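# Lay a springy cord along a drawn line, weighted by blocks

## Task

Bend the elastic cord so it follows the line marked on the board, and pin it in place with the steel blocks. The cord counts as placed only if every part of it, from one end to the other, touches the line and rests flat against the board.

## Robot and tools

Robot: two arms, left_arm and right_arm, each with a two-pad gripper. Scene frame: origin at table-top height midway between the nominal bases, +x out over the table, +z up, left_arm on the +y side (arm names do not match image sides). Calibrated bases: left_arm at (+0.029, +0.475, +0.020) m, right_arm at (+0.043, -0.354, +0.020) m, both nearly unrotated. Reported hand positions and quaternions are in the scene frame and may be a few cm off, worse at long reach. The gripper's fingers point along its own +z and open and close along its x; end_effector_position is midway between the pads, with fingertips 17.5 mm further out. A block of varying shape juts up to 12 cm from the last joint toward the gripper's -y and turns with it.

The 18-number row (used by execute_actions and move): numbers 1-9 are left_arm dx, dy, dz, rx, ry, rz, then left_gripper position, force_limit, speed; numbers 10-18 are the same for right_arm/right_gripper. All are plain numbers in [-1, 1], and both arms are always included. dx..rz are offsets, not poses: they count from that arm's current Hand target, along that Hand target's own axes. 1.0 equals 0.6 m of travel or 180 degrees; rx, ry, rz form a single rotation vector. Six zeros means no new pose request. Gripper position: +1 fully open (50 mm), about -0.65 pads touching, -1 to grip (close until blocked). force_limit: about 20 N per pad at -1, 102 N at 0, 185 N at +1 (actual grip may run ~15 N higher). speed: pad gap rate 20 mm/s at -1, 85 at 0, 150 at +1. Both default to +1. Gripper numbers are always live commands, so repeat the last ones to leave a gripper unchanged; force_limit and speed only apply after a position change of at least 0.01.

execute_actions(actions, cameras): actions is a list of actions; each action is a table of up to 15 rows, one per 1/30 s step, and a short table repeats its last row to step 15. Every row in an action is measured from the Hand target at that action's start, not from the previous row; a new action starts from the updated Hand target, so repeating an offset moves further. Images appear only if actions is empty or cameras names them (["all"], names, or []).

move(target, speed, blend, stop_force, zero, blocking, cameras): drives each gripper in a straight line toward target, one 18-number row or a list of up to 15 rows; every row is an offset from the same starting Hand targets. speed is path top speed in m/s, 0.002 to 1 (default 0.25; turning capped at twice that in rad/s), one value or one per target. blend in metres rounds corners in a list (0 = stop at each). stop_force in N, 12 to 80, shared by both arms, ends an arm's path when the estimated push against its motion exceeds it; use it only with slow moves, not while the gripper rotates, and leave it out when backing away from a contact. zero (only with stop_force, default true) re-zeroes the force estimate first. blocking=false returns after about 0.5 s while the move continues (not allowed with stop_force). Moves do not avoid obstacles or the other arm and are capped at 10 s. The result adds a move: line, e.g. done (within 3 mm and 2 degrees), off_target, moving, held, fault, plus limits such as paced (pose clipped) or held (steps withheld).

wait(seconds 0-3600, cameras): lets time pass with no new command; a running move continues. stop(cameras): brakes the running move; fingers keep moving. zoom_image(camera, region [x0, y0, x1, y1] in pixels, at most 504 by 504): closer look at the latest image of cam_high, cam_low, cam_board, cam_left_wrist or cam_right_wrist (all 672x504). finished_scene(scene: this scene's number, 1 to 2): ends the scene irreversibly; the cord must stay in place without the robot.

Reading results: Hand target is the last commanded pose after clipping (orientation is clipped to 32 degrees from the measured one each step); the gripper may settle short of it, and the next offsets still count from it. object_status: 0 moving, 1 blocked while opening, 2 blocked while closing (a grip), 3 reached the requested opening or pads met (usually empty). Opening in mm is about (250 - position_measured) x 0.202. Flange force is the estimated outside force on the gripper along its own axes, noisy and absent (no reading) near singular poses. Joint velocities within noise means the arm is still. Step readings list positions during execute_actions calls. MOTOR HOT warns of overheating; an OVER-TEMPERATURE FAULT brakes the arm for 30-60 s or more.

Avoid: hitting or pressing hard; the arms are stiff, so commanding even slightly past a firm contact can trigger a fault. Torque at a joint reaching its limit (139 N m for waist, shoulder, elbow; 34.8 for the three wrist joints) or 150 N on any arm part stops that arm for 10 s. Arm-to-arm contact, including closing a gripper on the other's fingers, can fail the scene; a clearance check helps but is not complete. Never let the cord or blocks fall or leave them off the table, and don't release objects while they are moving. Objects may occasionally get a brief external nudge. To relieve a press, command back past the gripper's current position.

Each tool is called after "Request:" by a JSON object that holds its "api" and its "payload".

## Session

Request:
{"api": "execute_actions", "payload": {"actions": []}}

Scene clock: 0.00 s.
left_arm: end_effector_position=(+0.4146, +0.5098, +0.1413) position_measured=4 object_status=3 end_effector_quat_wxyz=(-0.141, +0.946, +0.235, +0.171) | right_arm: end_effector_position=(+0.5178, -0.4555, +0.1261) position_measured=4 object_status=3 end_effector_quat_wxyz=(-0.186, +0.173, +0.936, -0.243)
Joint positions: left_arm=[0.163 -0.262 -0.57 -0.377 -0.967 -1.07] | right_arm=[0.212 0.524 0.015 0.281 -1.622 0.898]
Joint velocities: within noise
Flange force (N): no reading
Hand target: left_arm +0.4146, +0.5098, +0.1413; -0.141, +0.946, +0.235, +0.171 | right_arm +0.5178, -0.4555, +0.1261; -0.186, +0.173, +0.936, -0.243
Tool commands: left_gripper/position=+0.992157 left_gripper/force_limit=+1.0 left_gripper/speed=+1.0 right_gripper/position=+0.992157 right_gripper/force_limit=+1.0 right_gripper/speed=+1.0

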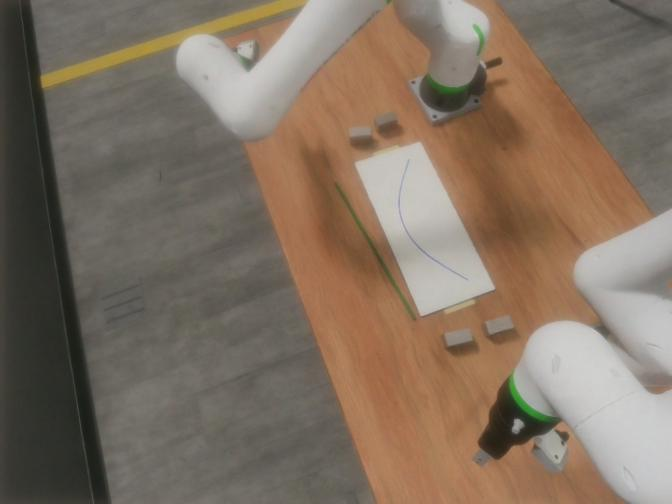

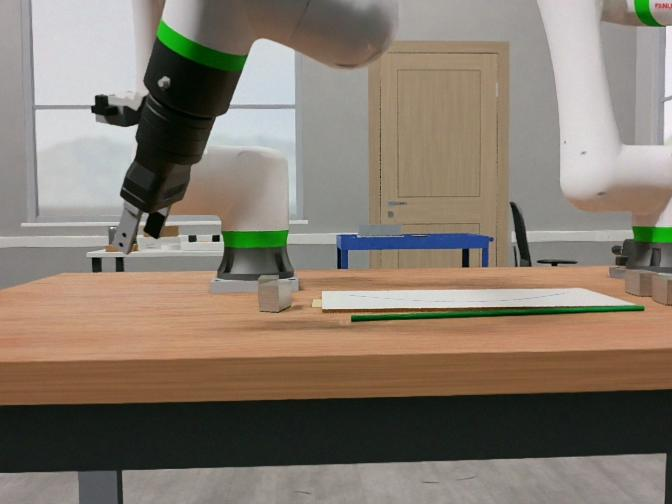

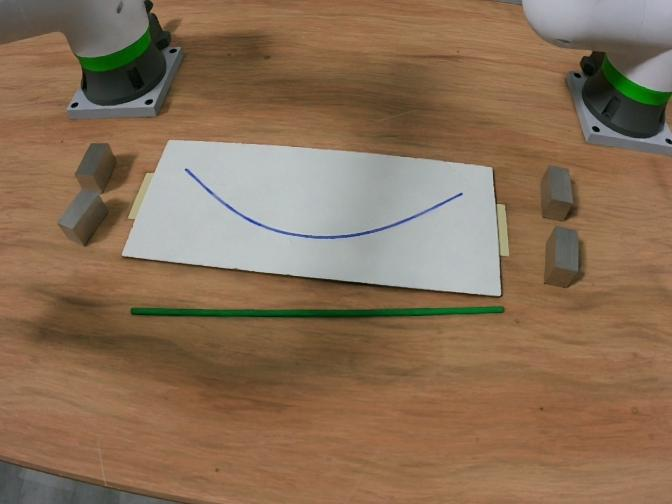

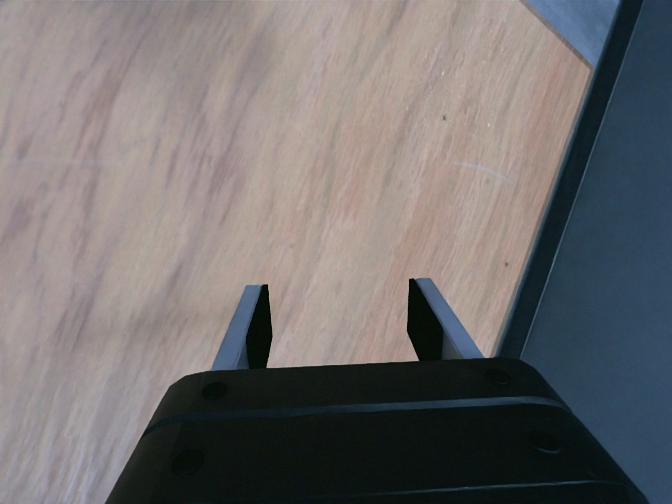

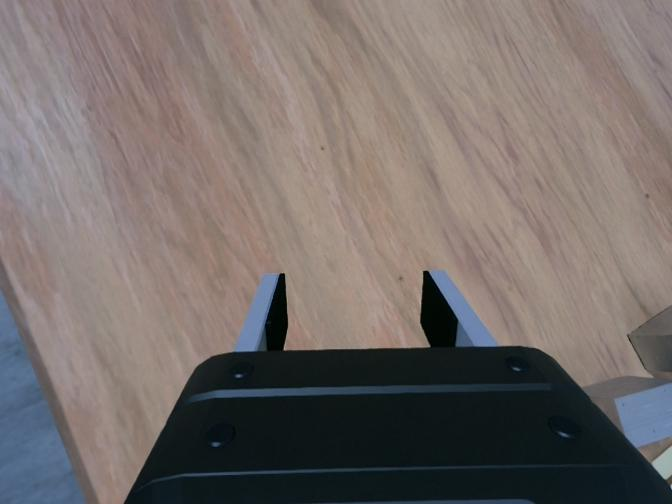

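Request:
{"api": "move", "payload": {"target": [0,0,0,-0.0914,-0.111,0.1524,-0.62,-1,1,0,0,0,-0.158,-0.121,-0.1125,-0.62,-1,1], "cameras": ["cam_board","cam_left_wrist","cam_right_wrist"]}}

Scene clock: 24.03 s.
left_arm: end_effector_position=(+0.4146, +0.5098, +0.1414) position_measured=246 object_status=3 end_effector_quat_wxyz=(+0.000, +1.000, +0.000, +0.000) | right_arm: end_effector_position=(+0.5177, -0.4555, +0.1261) position_measured=246 object_status=3 end_effector_quat_wxyz=(+0.000, +0.000, +1.000, +0.000)
Joint positions: left_arm=[0.44 -0.087 -0.462 0 -1.195 -2.003] | right_arm=[0.032 0.177 -0.225 0.001 -1.169 1.51]
Flange force (N): left_arm=[-1.5 0.3 -0.2] | right_arm=[8.4 2.5 -0.1]
Hand target: left_arm +0.4146, +0.5098, +0.1413; +0.000, +1.000, +0.000, +0.000 | right_arm +0.5178, -0.4555, +0.1261; +0.000, +0.000, +1.000, +0.000
Off the commanded pose: left_arm 0.000 m, 0 deg | right_arm 0.000 m, 0 deg.
move: done

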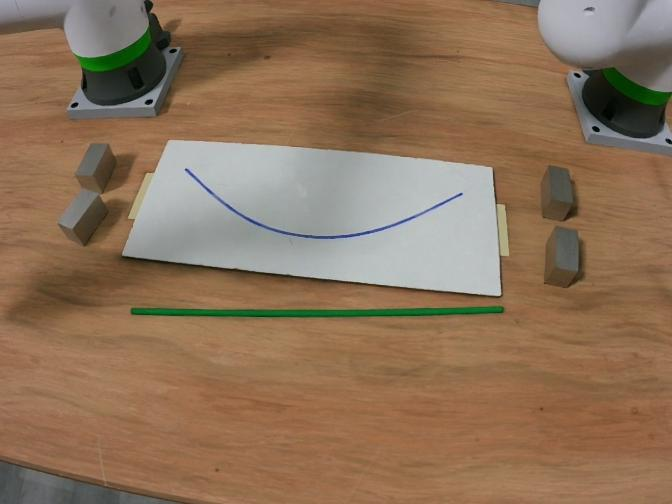

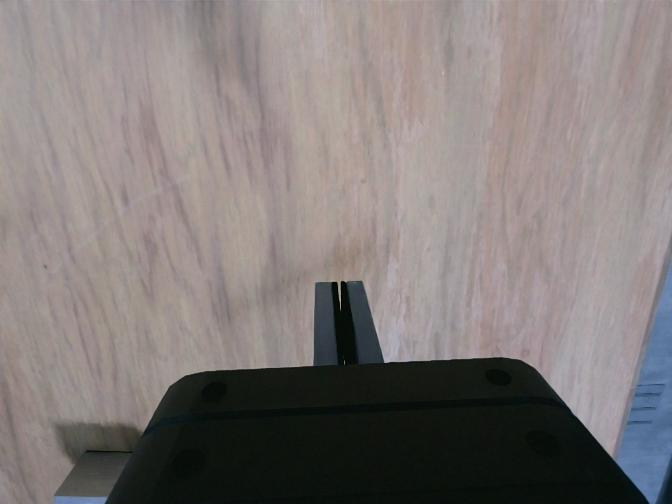

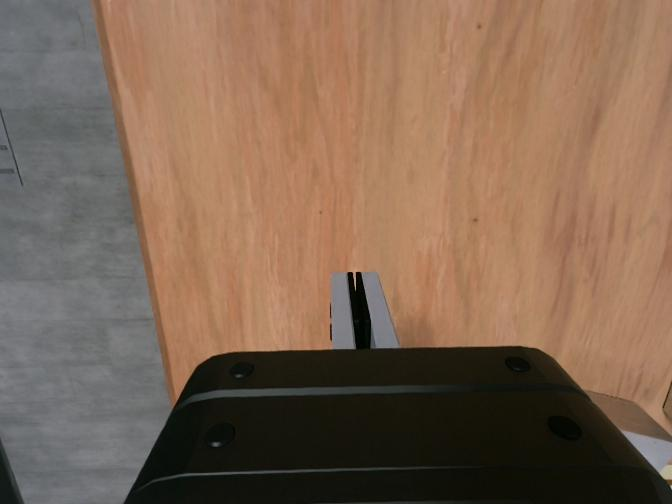

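Request:
{"api": "move", "payload": {"target": [0,0.383,0.069,0,0,0,-0.62,-1,1,0.2,0.426,0.043,0,0,0,-0.62,-1,1], "cameras": ["cam_board"]}}

Scene clock: 30.50 s.
left_arm: end_effector_position=(+0.4145, +0.2800, +0.1000) position_measured=246 object_status=3 end_effector_quat_wxyz=(+0.000, +1.000, +0.000, +0.000) | right_arm: end_effector_position=(+0.3976, -0.2001, +0.1002) position_measured=246 object_status=3 end_effector_quat_wxyz=(+0.000, +0.000, +1.000, +0.000)
Joint positions: left_arm=[-0.156 0.075 -0.407 0 -1.088 -1.408] | right_arm=[0.724 -0.04 -0.524 0 -1.087 0.818]
Flange force (N): left_arm=[-2.2 -1.8 0.3] | right_arm=[7.2 -1.8 -0.4]
Hand target: left_arm +0.4145, +0.2800, +0.1000; +0.000, +1.000, +0.000, +0.000 | right_arm +0.3976, -0.2000, +0.1002; +0.000, +0.000, +1.000, +0.000
Off the commanded pose: left_arm 0.000 m, 0 deg | right_arm 0.000 m, 0 deg.
move: done

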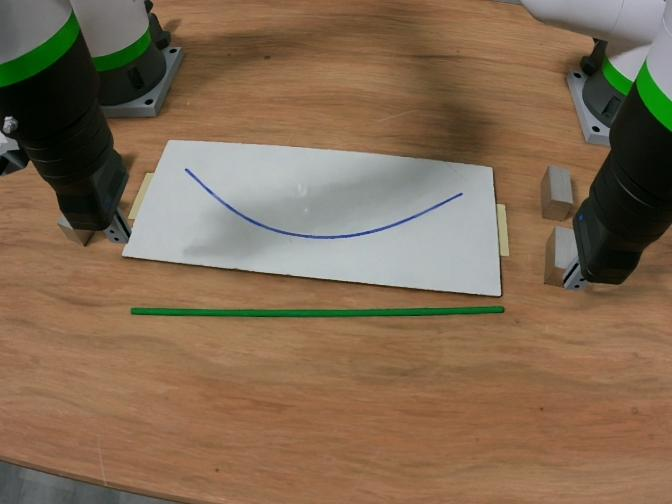

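Request:
{"api": "move", "payload": {"target": [-0.1075,0.1833,0.0833,0,0,0,-0.62,-1,1,0.0793,0.2167,0.0837,0,0,0,-0.62,-1,1], "cameras": ["cam_board","cam_low"]}}

Request:
{"api": "move", "payload": {"target": [0.2,0.01667,0,0,0,0,-0.62,-1,1,-0.2,0.01667,0,0,0,0,-0.62,-1,1], "cameras": ["cam_board"]}}

Scene clock: 37.33 s.
left_arm: end_effector_position=(+0.3499, +0.1701, +0.0500) position_measured=246 object_status=3 end_effector_quat_wxyz=(+0.000, +1.000, +0.000, +0.000) | right_arm: end_effector_position=(+0.3500, -0.0701, +0.0499) position_measured=246 object_status=3 end_effector_quat_wxyz=(+0.000, +0.000, +1.000, +0.000)
Joint positions: left_arm=[-0.455 0.17 -0.435 0 -0.966 -1.109] | right_arm=[1.034 0.113 -0.501 0 -0.957 0.509]
Flange force (N): left_arm=[-2.0 -1.6 0.0] | right_arm=[5.8 -4.6 -1.3]
Hand target: left_arm +0.3499, +0.1700, +0.0500; +0.000, +1.000, +0.000, +0.000 | right_arm +0.3500, -0.0701, +0.0499; +0.000, +0.000, +1.000, +0.000
Off the commanded pose: left_arm 0.000 m, 0 deg | right_arm 0.000 m, 0 deg.
move: done
Images, in order (width x height): cam_low 672x504, cam_board 672x504.

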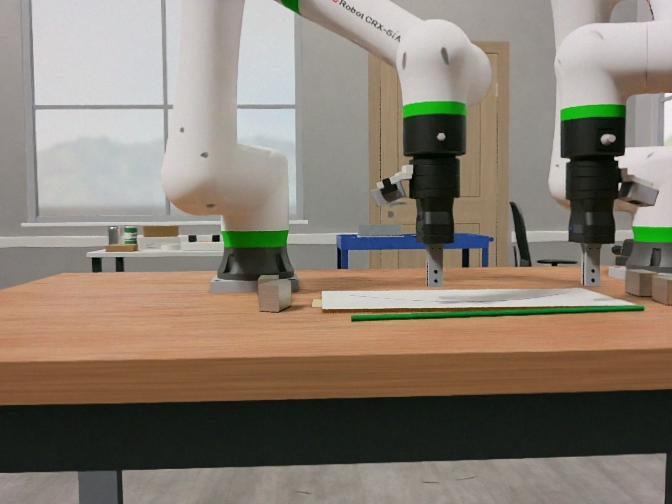

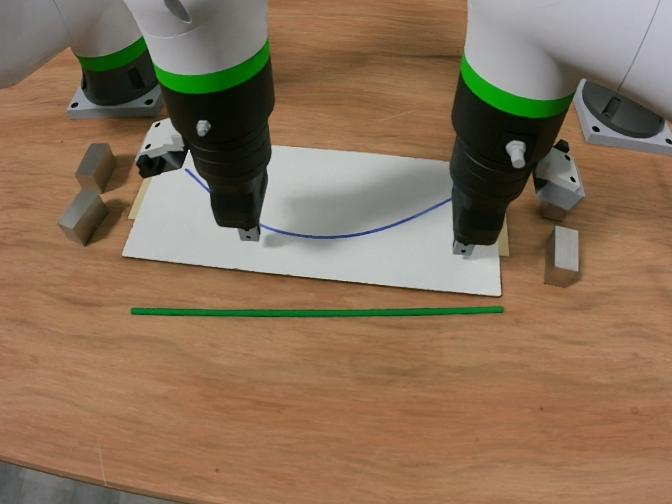

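Scene clock: 38.47 s.
left_arm: end_effector_position=(+0.4699, +0.1600, +0.0500) position_measured=246 object_status=3 end_effector_quat_wxyz=(+0.000, +1.000, +0.000, +0.000) | right_arm: end_effector_position=(+0.4699, -0.0600, +0.0499) position_measured=246 object_status=3 end_effector_quat_wxyz=(+0.000, +0.000, +1.000, +0.000)
Joint positions: left_arm=[-0.371 0.391 -0.145 0 -1.035 -1.193] | right_arm=[0.828 0.34 -0.216 0 -1.015 0.714]
Flange force (N): left_arm=[-2.3 -1.8 1.7] | right_arm=[6.9 -3.8 -1.7]
Hand target: left_arm +0.4699, +0.1599, +0.0500; +0.000, +1.000, +0.000, +0.000 | right_arm +0.4700, -0.0600, +0.0499; +0.000, +0.000, +1.000, +0.000
Off the commanded pose: left_arm 0.000 m, 0 deg | right_arm 0.000 m, 0 deg.
move: done

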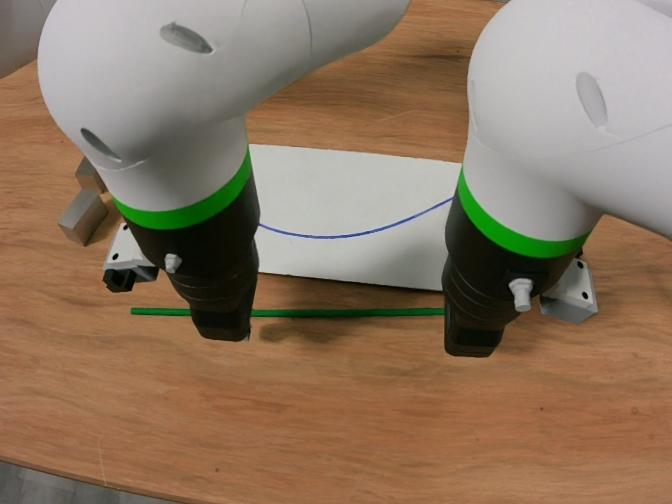

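Request:
{"api": "move", "payload": {"target": [-0.2,0.25,-0.17,0,0,0,0.95,-1,1,0.2,0.25,-0.17,0,0,0,0.95,-1,1], "cameras": ["cam_board"]}}

Request:
{"api": "zoom_image", "payload": {"camera": "cam_board", "region": [480, 130, 640, 310]}}

Request:
{"api": "zoom_image", "payload": {"camera": "cam_board", "region": [40, 120, 200, 260]}}

Scene clock: 61.70 s.
left_arm: end_effector_position=(+0.4539, +0.1402, +0.0633) position_measured=10 object_status=3 end_effector_quat_wxyz=(+0.000, +1.000, -0.001, +0.000) | right_arm: end_effector_position=(+0.4464, -0.0305, +0.0697) position_measured=10 object_status=3 end_effector_quat_wxyz=(+0.000, -0.001, +1.000, +0.000)
Joint positions: left_arm=[-0.417 0.372 -0.136 0.001 -1.062 -1.148] | right_arm=[0.9 0.312 -0.2 -0.001 -1.058 0.643]
Flange force (N): left_arm=[-0.7 -1.9 -0.7] | right_arm=[7.8 -5.0 -1.2]
Hand target: left_arm +0.4539, +0.1402, +0.0633; +0.001, +1.000, -0.001, +0.000 (not the last commanded pose) | right_arm +0.4464, -0.0305, +0.0696; +0.000, -0.001, +1.000, +0.000 (not the last commanded pose)
Off the commanded pose: left_arm 0.189 m, 0 deg | right_arm 0.175 m, 0 deg.
move: held (left_arm, right_arm; a check stopped the path); limits=held
pose unreachable (left arm): on one or more control steps of this call, first in action 0 (counted from 0), this arm could not follow its commanded pose, so it was not sent that pose on those steps. It may still have moved: this result reports where it is.
cause: moving toward the commanded pose would bring a part of the arm too close to another arm (a part of this arm just beyond joint 5 (wrist pitch) and a part of the right arm just beyond its joint 4 (forearm roll), 34 mm apart when this arm was first held).
pose unreachable (right arm): on one or more control steps of this call, first in action 0 (counted from 0), this arm could not follow its commanded pose, so it was not sent that pose on those steps. It may still have moved: this result reports where it is.
cause: moving toward the commanded pose would bring a part of the arm too close to another arm (a part of this arm just beyond joint 5 (wrist pitch) and a part of the left arm just beyond its joint 5 (wrist pitch), at the place that arm was heading or pushing toward when its own hold began).

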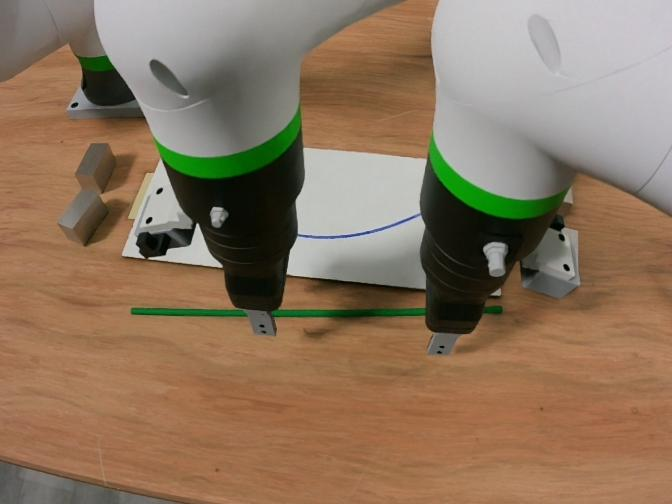

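Scaled by 2.800.

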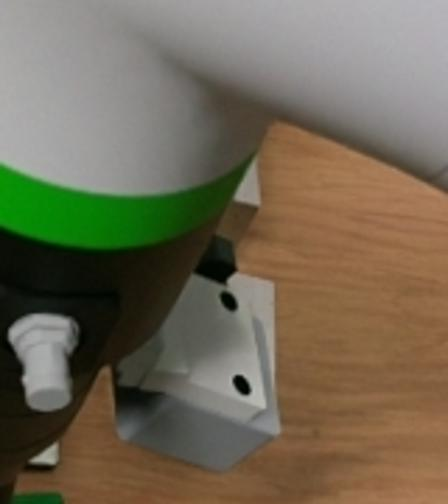

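Scaled by 3.150.

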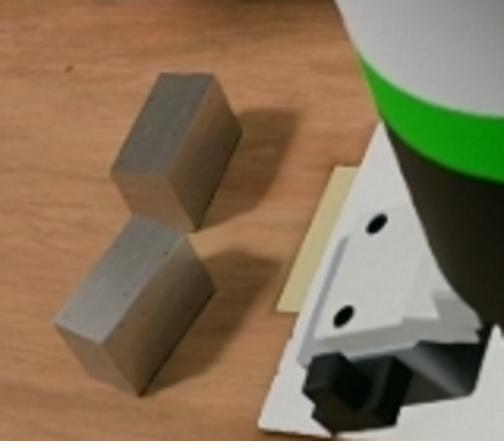

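Request:
{"api": "move", "payload": {"target": [0.1,-0.35,-0.1,0,0,0,0.95,-1,1,-0.1,-0.25,-0.1,0,0,0,0.95,-1,1], "cameras": ["cam_board"]}}

Request:
{"api": "zoom_image", "payload": {"camera": "cam_board", "region": [500, 140, 620, 300]}}

Scene clock: 65.93 s.
left_arm: end_effector_position=(+0.5141, +0.3502, +0.1231) position_measured=10 object_status=3 end_effector_quat_wxyz=(+0.001, +1.000, -0.001, +0.000) | right_arm: end_effector_position=(+0.5067, -0.1805, +0.1295) position_measured=10 object_status=3 end_effector_quat_wxyz=(+0.000, -0.001, +1.000, +0.001)
Joint positions: left_arm=[0.019 0.215 -0.186 0.001 -1.169 -1.583] | right_arm=[0.594 0.196 -0.192 -0.001 -1.182 0.95]
Flange force (N): left_arm=[-1.3 -1.6 -0.5] | right_arm=[8.2 -2.1 -0.3]
Hand target: left_arm +0.5141, +0.3502, +0.1231; +0.001, +1.000, -0.001, +0.000 | right_arm +0.5067, -0.1805, +0.1294; +0.000, -0.001, +1.000, +0.000
Off the commanded pose: left_arm 0.000 m, 0 deg | right_arm 0.000 m, 0 deg.
move: done

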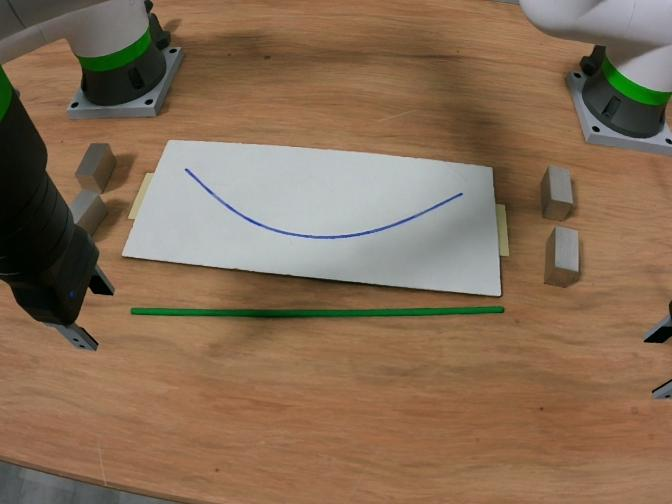

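Scaled by 3.150.

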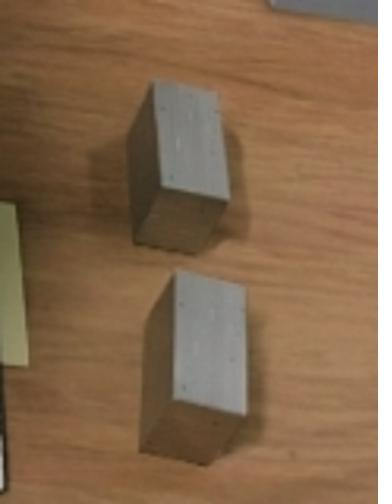

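Request:
{"api": "move", "payload": {"target": [-0.49,0.0337,0.0385,0,0,0.564,0.95,-1,1,0.4695,-0.2267,0.0492,0,0,-0.489,0.95,-1,1], "cameras": ["cam_board","cam_left_wrist","cam_right_wrist"]}}

Scene clock: 111.90 s.
left_arm: end_effector_position=(+0.2201, +0.3303, +0.1000) position_measured=10 object_status=3 end_effector_quat_wxyz=(+0.000, -0.632, +0.775, +0.000) | right_arm: end_effector_position=(+0.2252, -0.3169, +0.1000) position_measured=10 object_status=3 end_effector_quat_wxyz=(+0.000, +0.695, -0.719, -0.001)
Joint positions: left_arm=[-0.067 -0.518 -0.866 0.001 -1.222 -3.27] | right_arm=[0.944 -0.782 -0.972 -0.001 -1.38 2.136]
Flange force (N): left_arm=[-1.7 3.9 -0.9] | right_arm=no reading
Hand target: left_arm +0.2201, +0.3303, +0.1000; +0.000, -0.632, +0.775, +0.000 | right_arm +0.2251, -0.3169, +0.1000; +0.000, +0.695, -0.719, -0.001
Off the commanded pose: left_arm 0.000 m, 0 deg | right_arm 0.000 m, 0 deg.
move: done

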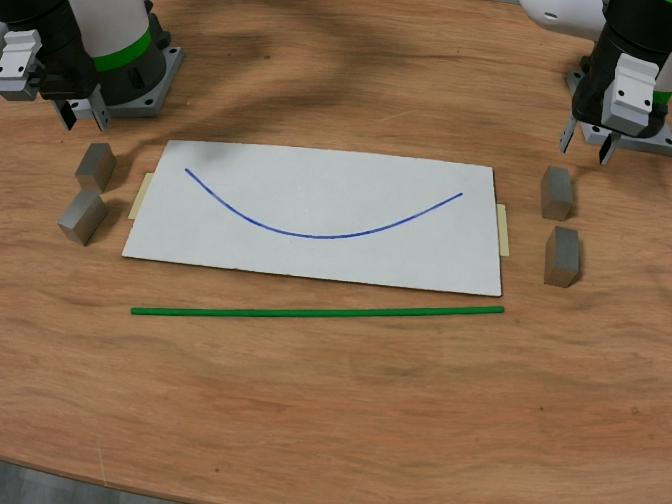

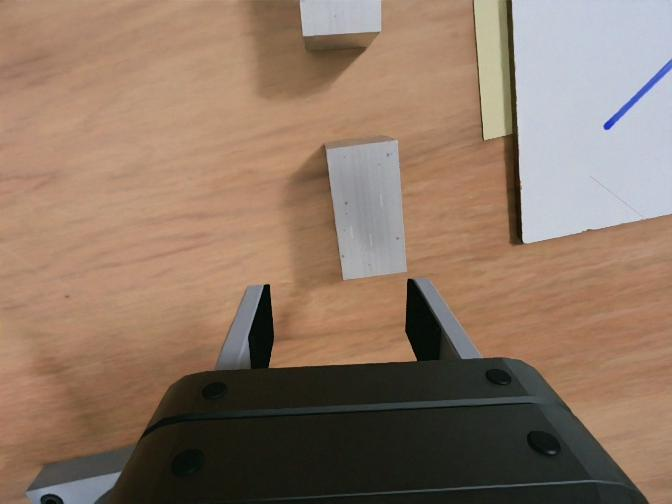

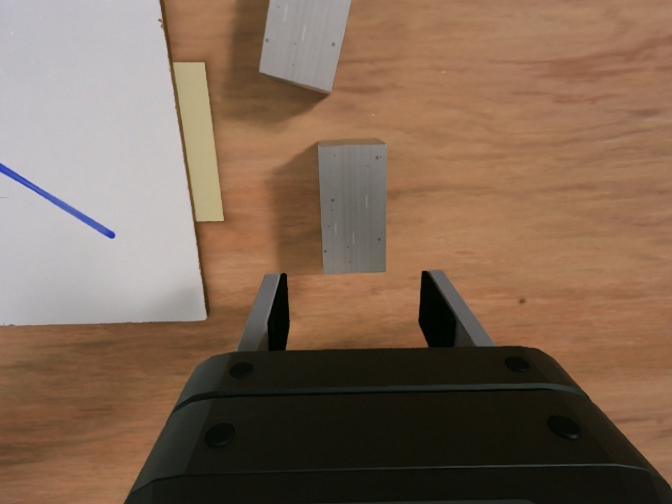

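Request:
{"api": "move", "payload": {"target": [0.0233,0,0.055,0,0,-0.0278,0.95,-1,1,0,0,0.055,0,0,0,0.95,-1,1], "cameras": ["cam_board","cam_left_wrist","cam_right_wrist"]}}

Scene clock: 121.67 s.
left_arm: end_effector_position=(+0.2173, +0.3166, +0.0670) position_measured=10 object_status=3 end_effector_quat_wxyz=(+0.000, -0.665, +0.747, +0.000) | right_arm: end_effector_position=(+0.2251, -0.3169, +0.0670) position_measured=10 object_status=3 end_effector_quat_wxyz=(+0.000, +0.695, -0.719, -0.001)
Joint positions: left_arm=[-0.135 -0.441 -0.91 0.001 -1.101 -3.114] | right_arm=[0.944 -0.746 -1.04 -0.001 -1.277 2.136]
Flange force (N): left_arm=[1.6 1.6 0.0] | right_arm=no reading
Hand target: left_arm +0.2173, +0.3166, +0.0670; +0.000, -0.665, +0.747, +0.000 | right_arm +0.2251, -0.3169, +0.0670; +0.000, +0.695, -0.719, -0.001
Off the commanded pose: left_arm 0.000 m, 0 deg | right_arm 0.000 m, 0 deg.
move: done

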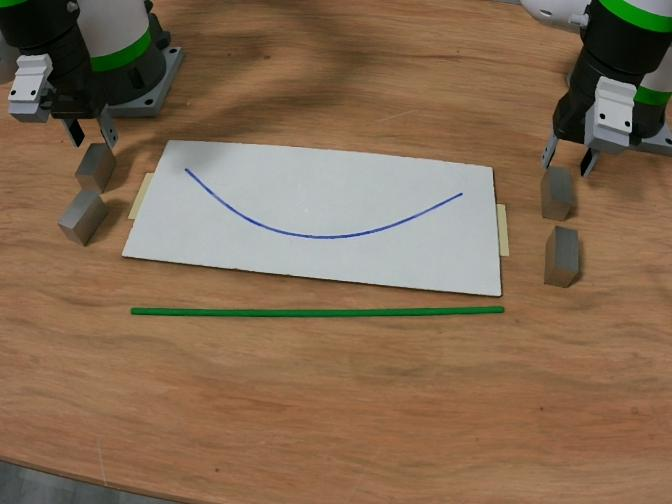

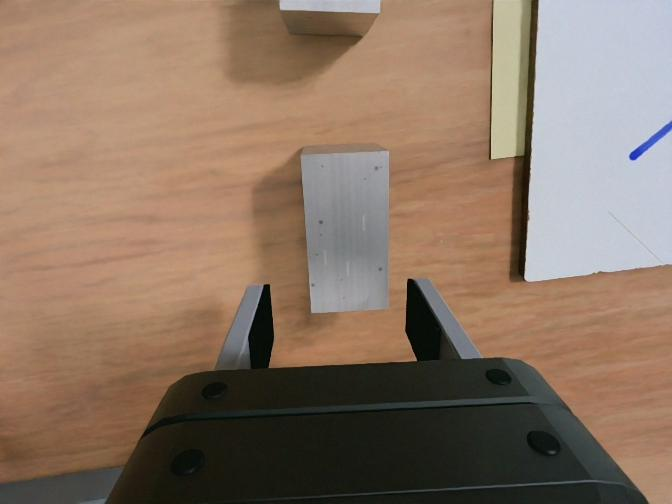

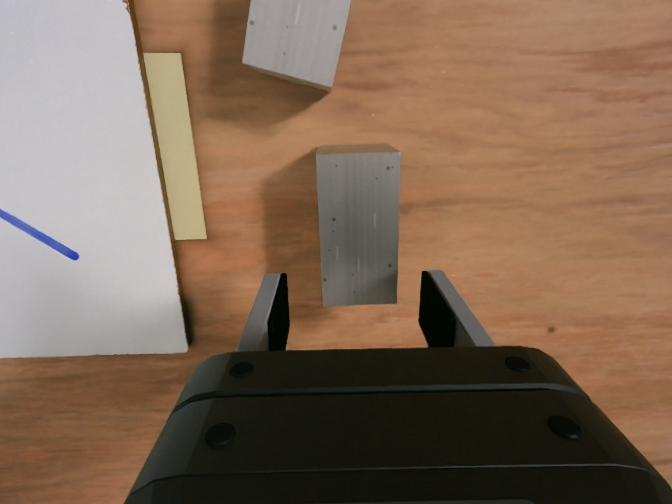

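Request:
{"api": "move", "payload": {"target": [[0.006,-0.03,0,0,0,-0.009,0.95,-1,1,0.0025,-0.027,0,0,0,0,0.95,-1,1],[0.006,-0.03,0.0717,0,0,-0.009,0.95,-1,1,0.0025,-0.027,0.0717,0,0,0,0.95,-1,1]], "cameras": ["cam_left_wrist","cam_right_wrist","cam_board"]}}

Scene clock: 130.87 s.
left_arm: end_effector_position=(+0.2348, +0.3109, +0.0240) position_measured=10 object_status=3 end_effector_quat_wxyz=(+0.000, +0.676, -0.737, +0.000) | right_arm: end_effector_position=(+0.2412, -0.3189, +0.0240) position_measured=10 object_status=3 end_effector_quat_wxyz=(+0.000, +0.695, -0.719, -0.001)
Joint positions: left_arm=[-0.149 -0.281 -0.932 0.001 -0.919 -3.073] | right_arm=[0.846 -0.565 -1.083 -0.001 -1.053 2.234]
Flange force (N): left_arm=[-2.4 2.1 -0.4] | right_arm=no reading
Hand target: left_arm +0.2348, +0.3109, +0.0240; +0.000, +0.676, -0.737, +0.000 | right_arm +0.2412, -0.3189, +0.0240; +0.000, +0.695, -0.719, -0.001
Off the commanded pose: left_arm 0.000 m, 0 deg | right_arm 0.000 m, 0 deg.
move: done
Images, in order (width x height): cam_board 672x504, cam_left_wrist 672x504, cam_right_wrist 672x504.

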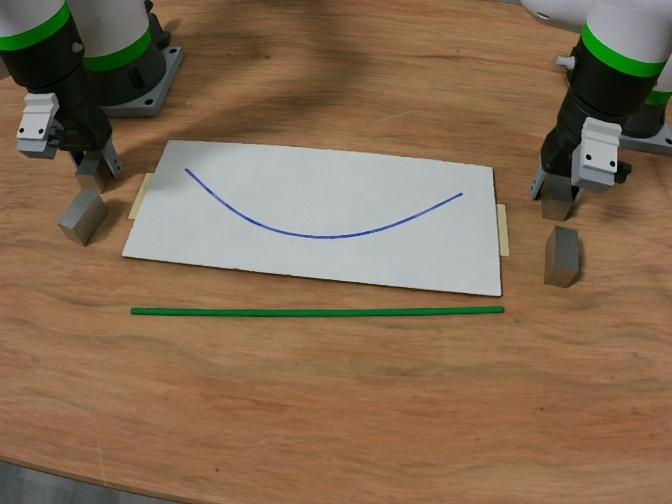

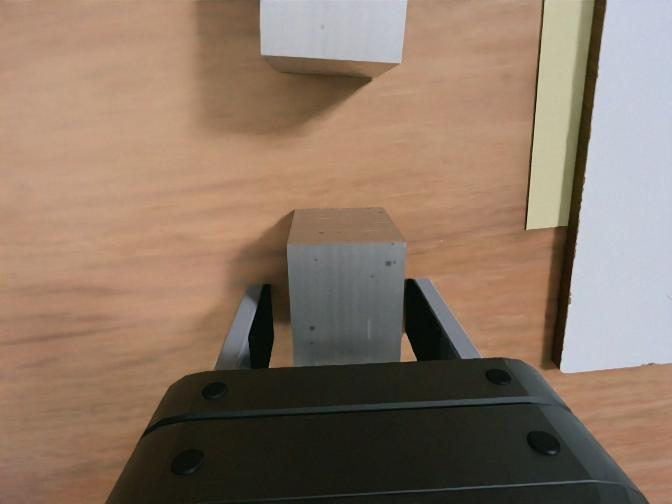

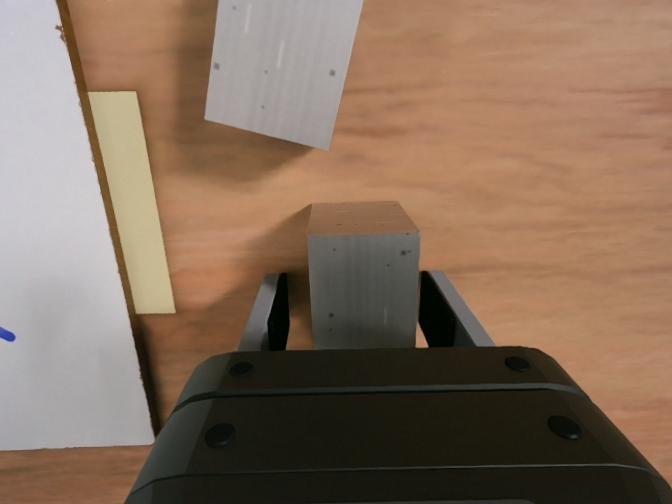

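Request:
{"api": "move", "payload": {"target": [[0.004,0,0,0,0,0,0.95,-1,-0.5,0.0036,0,0,0,0,0,0.95,-1,-0.5],[0.004,0,0,0,0,0,-1,-0.6,-0.5,0.0036,0,0,0,0,0,-1,-0.6,-0.5]]}}

Request:
{"api": "move", "payload": {"target": [0,0,-0.08,0,0,0,-1,-0.6,-0.5,0,0,-0.08,0,0,0,-1,-0.6,-0.5], "cameras": ["cam_board","cam_right_wrist","cam_left_wrist"]}}

Scene clock: 136.47 s.
left_arm: end_effector_position=(+0.2346, +0.3085, +0.0240) position_measured=104 object_status=2 end_effector_quat_wxyz=(+0.000, +0.676, -0.737, +0.000) | right_arm: end_effector_position=(+0.2412, -0.3210, +0.0240) position_measured=104 object_status=2 end_effector_quat_wxyz=(+0.000, +0.695, -0.719, -0.001)
Joint positions: left_arm=[-0.159 -0.275 -0.928 0.001 -0.918 -3.062] | right_arm=[0.837 -0.568 -1.084 -0.001 -1.055 2.243]
Flange force (N): left_arm=[-1.7 2.0 2.7] | right_arm=no reading
Hand target: left_arm +0.2346, +0.3085, +0.0240; +0.000, +0.676, -0.737, +0.000 | right_arm +0.2412, -0.3210, +0.0240; +0.000, +0.695, -0.719, -0.001
Off the commanded pose: left_arm 0.000 m, 0 deg | right_arm 0.000 m, 0 deg.
move: done

Scene clock: 137.37 s.
left_arm: end_effector_position=(+0.2346, +0.3086, +0.0720) position_measured=104 object_status=2 end_effector_quat_wxyz=(+0.000, +0.676, -0.737, +0.000) | right_arm: end_effector_position=(+0.2412, -0.3211, +0.0719) position_measured=104 object_status=2 end_effector_quat_wxyz=(+0.000, +0.695, -0.719, -0.001)
Joint positions: left_arm=[-0.159 -0.376 -0.86 0.001 -1.087 -3.062] | right_arm=[0.837 -0.663 -0.999 -0.001 -1.235 2.243]
Flange force (N): left_arm=[-3.0 2.4 4.1] | right_arm=no reading
Hand target: left_arm +0.2346, +0.3086, +0.0720; +0.000, +0.676, -0.737, +0.000 | right_arm +0.2412, -0.3211, +0.0720; +0.000, +0.695, -0.719, -0.001
Off the commanded pose: left_arm 0.000 m, 0 deg | right_arm 0.000 m, 0 deg.
move: done
Images, in order (width x height): cam_board 672x504, cam_left_wrist 672x504, cam_right_wrist 672x504.

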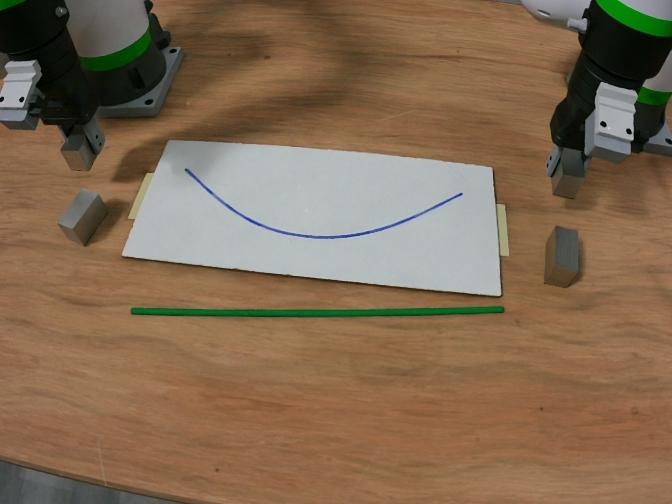

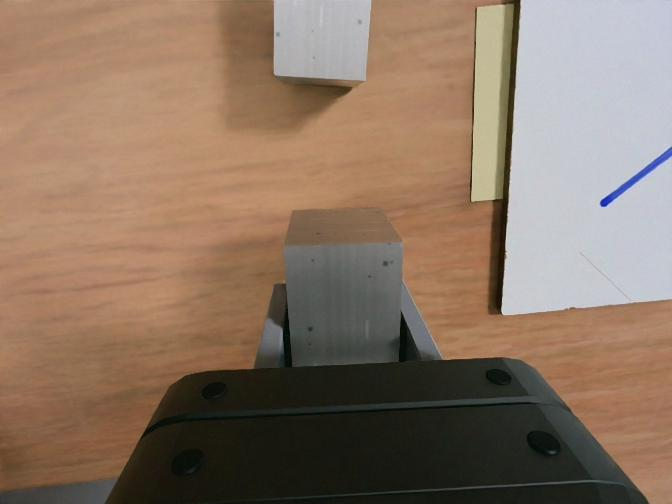

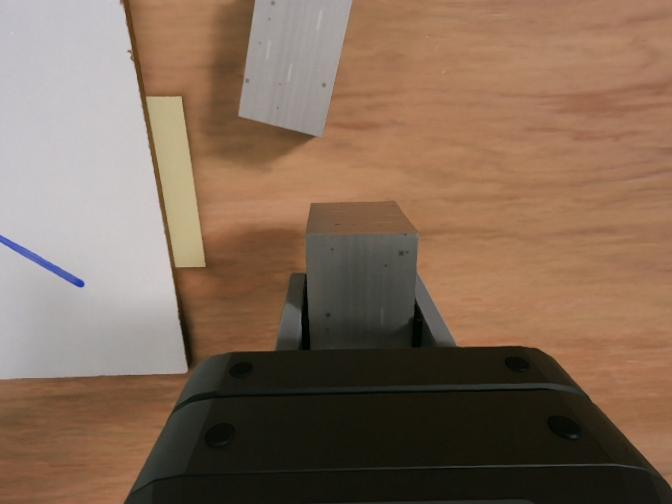

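Request:
{"api": "move", "payload": {"target": [0,0,0,0,0,0,-1,-0.6,-0.5,-0.4407,-0.0455,0.0283,0,0,0.1056,-1,-0.6,-0.5], "cameras": ["cam_board","cam_right_wrist"]}}

Request:
{"api": "zoom_image", "payload": {"camera": "cam_board", "region": [180, 150, 380, 270]}}

Scene clock: 144.90 s.
left_arm: end_effector_position=(+0.2346, +0.3086, +0.0720) position_measured=104 object_status=2 end_effector_quat_wxyz=(+0.000, +0.676, -0.737, +0.000) | right_arm: end_effector_position=(+0.2772, -0.0577, +0.0552) position_measured=104 object_status=2 end_effector_quat_wxyz=(+0.000, -0.567, +0.824, +0.001)
Joint positions: left_arm=[-0.159 -0.376 -0.86 0.001 -1.087 -3.062] | right_arm=[1.223 0.004 -0.603 -0.001 -0.963 1.525]
Flange force (N): left_arm=[-1.9 2.3 4.4] | right_arm=[6.4 2.4 5.1]
Hand target: left_arm +0.2346, +0.3086, +0.0720; +0.000, +0.676, -0.737, +0.000 | right_arm +0.2772, -0.0577, +0.0552; +0.000, -0.567, +0.824, +0.001
Off the commanded pose: left_arm 0.000 m, 0 deg | right_arm 0.000 m, 0 deg.
move: done

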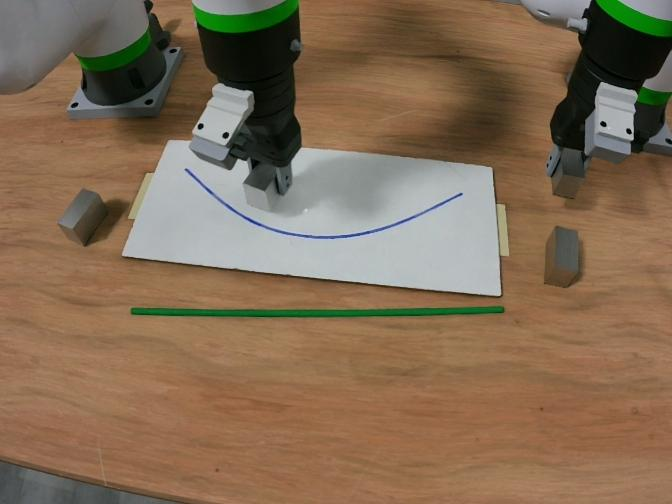

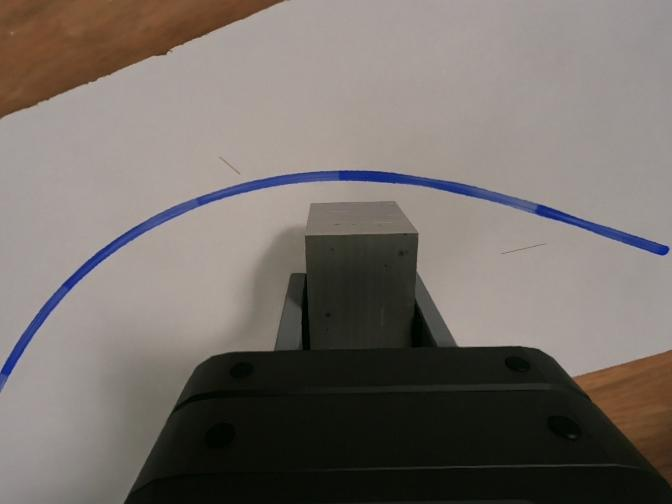

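Scaled by 2.520.

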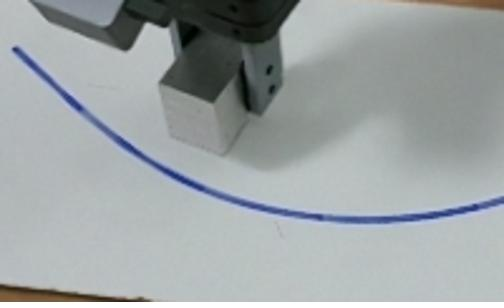

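Request:
{"api": "move", "payload": {"target": [0,0,0,0,0,0,-1,-0.6,-0.5,0,0,0.032,0,0,0,-1,-0.6,-0.5]}}

Request:
{"api": "move", "payload": {"target": [0,0,0,0,0,0,-1,-0.6,-0.5,0,0,0.03,0,0,0,-1,-0.6,-0.5], "speed": 0.01, "stop_force": 12, "cameras": ["cam_right_wrist"]}}

Request:
{"api": "zoom_image", "payload": {"camera": "cam_right_wrist", "region": [240, 130, 480, 310]}}

Scene clock: 149.83 s.
left_arm: end_effector_position=(+0.2346, +0.3086, +0.0720) position_measured=104 object_status=2 end_effector_quat_wxyz=(+0.000, +0.676, -0.737, +0.000) | right_arm: end_effector_position=(+0.2772, -0.0577, +0.0361) position_measured=104 object_status=2 end_effector_quat_wxyz=(+0.000, -0.567, +0.824, +0.001)
Joint positions: left_arm=[-0.159 -0.376 -0.86 0.001 -1.087 -3.062] | right_arm=[1.223 0.038 -0.624 -0.001 -0.909 1.525]
Flange force (N): left_arm=[-2.1 2.3 4.4] | right_arm=[9.1 4.4 1.8]
Hand target: left_arm +0.2346, +0.3086, +0.0720; +0.000, +0.676, -0.737, +0.000 | right_arm +0.2772, -0.0577, +0.0360; +0.000, -0.567, +0.824, +0.001
Off the commanded pose: left_arm 0.000 m, 0 deg | right_arm 0.000 m, 0 deg.
move: done

Scene clock: 151.07 s.
left_arm: end_effector_position=(+0.2346, +0.3086, +0.0720) position_measured=104 object_status=2 end_effector_quat_wxyz=(+0.000, +0.676, -0.737, +0.000) | right_arm: end_effector_position=(+0.2772, -0.0577, +0.0302) position_measured=104 object_status=2 end_effector_quat_wxyz=(+0.000, -0.567, +0.824, +0.001)
Joint positions: left_arm=[-0.159 -0.376 -0.86 0.001 -1.087 -3.062] | right_arm=[1.223 0.049 -0.629 -0.001 -0.892 1.525]
Flange force (N): left_arm=[-2.8 2.5 4.2] | right_arm=[15.5 12.7 -36.9]
Hand target: left_arm +0.2346, +0.3086, +0.0720; +0.000, +0.676, -0.737, +0.000 | right_arm +0.2772, -0.0577, +0.0302; +0.000, -0.567, +0.824, +0.001 (not the last commanded pose)
Off the commanded pose: left_arm 0.000 m, 0 deg | right_arm 0.012 m, 0 deg.
move: contact (right_arm)

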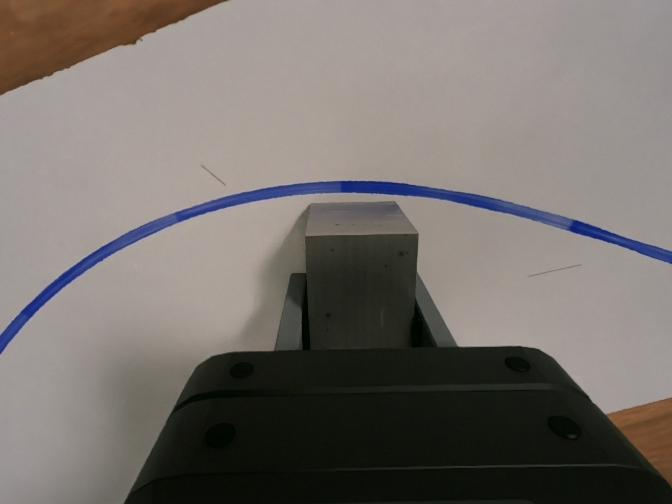

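Scaled by 2.100.

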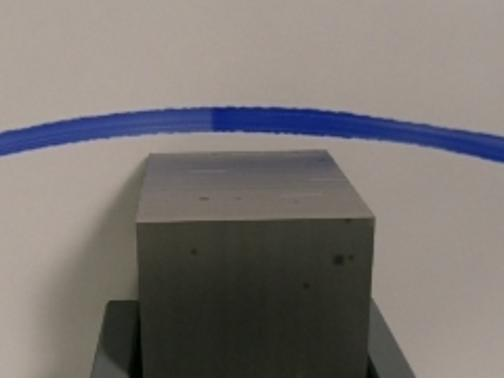

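Request:
{"api": "zoom_image", "payload": {"camera": "cam_right_wrist", "region": [250, 165, 430, 245]}}

Request:
{"api": "wait", "payload": {"seconds": 0, "cameras": ["cam_board"]}}

Request:
{"api": "zoom_image", "payload": {"camera": "cam_board", "region": [280, 290, 360, 330]}}

Scaled by 2.800.

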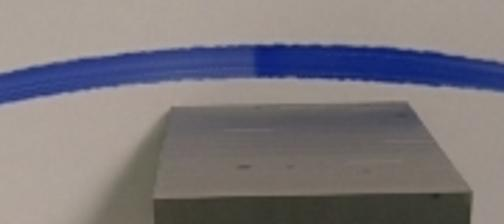

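Scene clock: 155.50 s.
left_arm: end_effector_position=(+0.2346, +0.3086, +0.0720) position_measured=104 object_status=2 end_effector_quat_wxyz=(+0.000, +0.676, -0.737, +0.000) | right_arm: end_effector_position=(+0.2772, -0.0577, +0.0302) position_measured=104 object_status=2 end_effector_quat_wxyz=(+0.000, -0.567, +0.824, +0.001)
Joint positions: left_arm=[-0.159 -0.376 -0.86 0.001 -1.087 -3.062] | right_arm=[1.223 0.049 -0.629 -0.001 -0.892 1.525]
Flange force (N): left_arm=[-2.4 2.5 4.6] | right_arm=[15.3 12.8 -36.9]
Hand target: left_arm +0.2346, +0.3086, +0.0720; +0.000, +0.676, -0.737, +0.000 | right_arm +0.2772, -0.0577, +0.0302; +0.000, -0.567, +0.824, +0.001 (not the last commanded pose)
Tool commands: left_gripper/position=-1.0 left_gripper/force_limit=-0.6 left_gripper/speed=-0.5 right_gripper/position=-1.0 right_gripper/force_limit=-0.6 right_gripper/speed=-0.5
Off the commanded pose: left_arm 0.000 m, 0 deg | right_arm 0.012 m, 0 deg.

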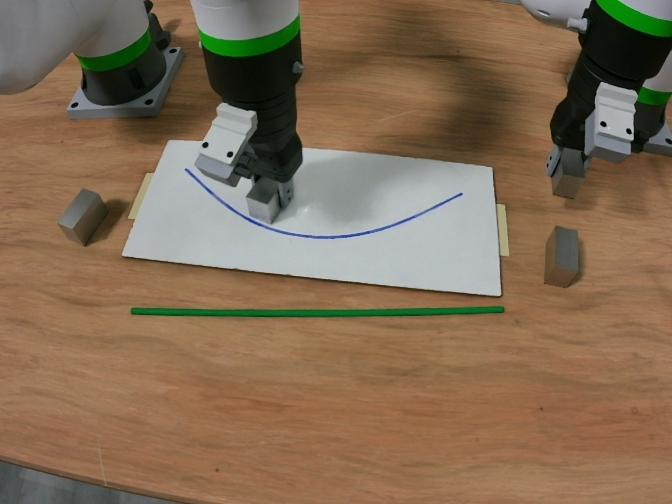

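Scaled by 6.300.

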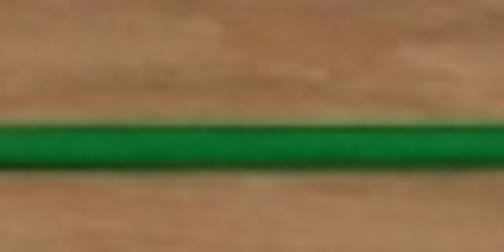

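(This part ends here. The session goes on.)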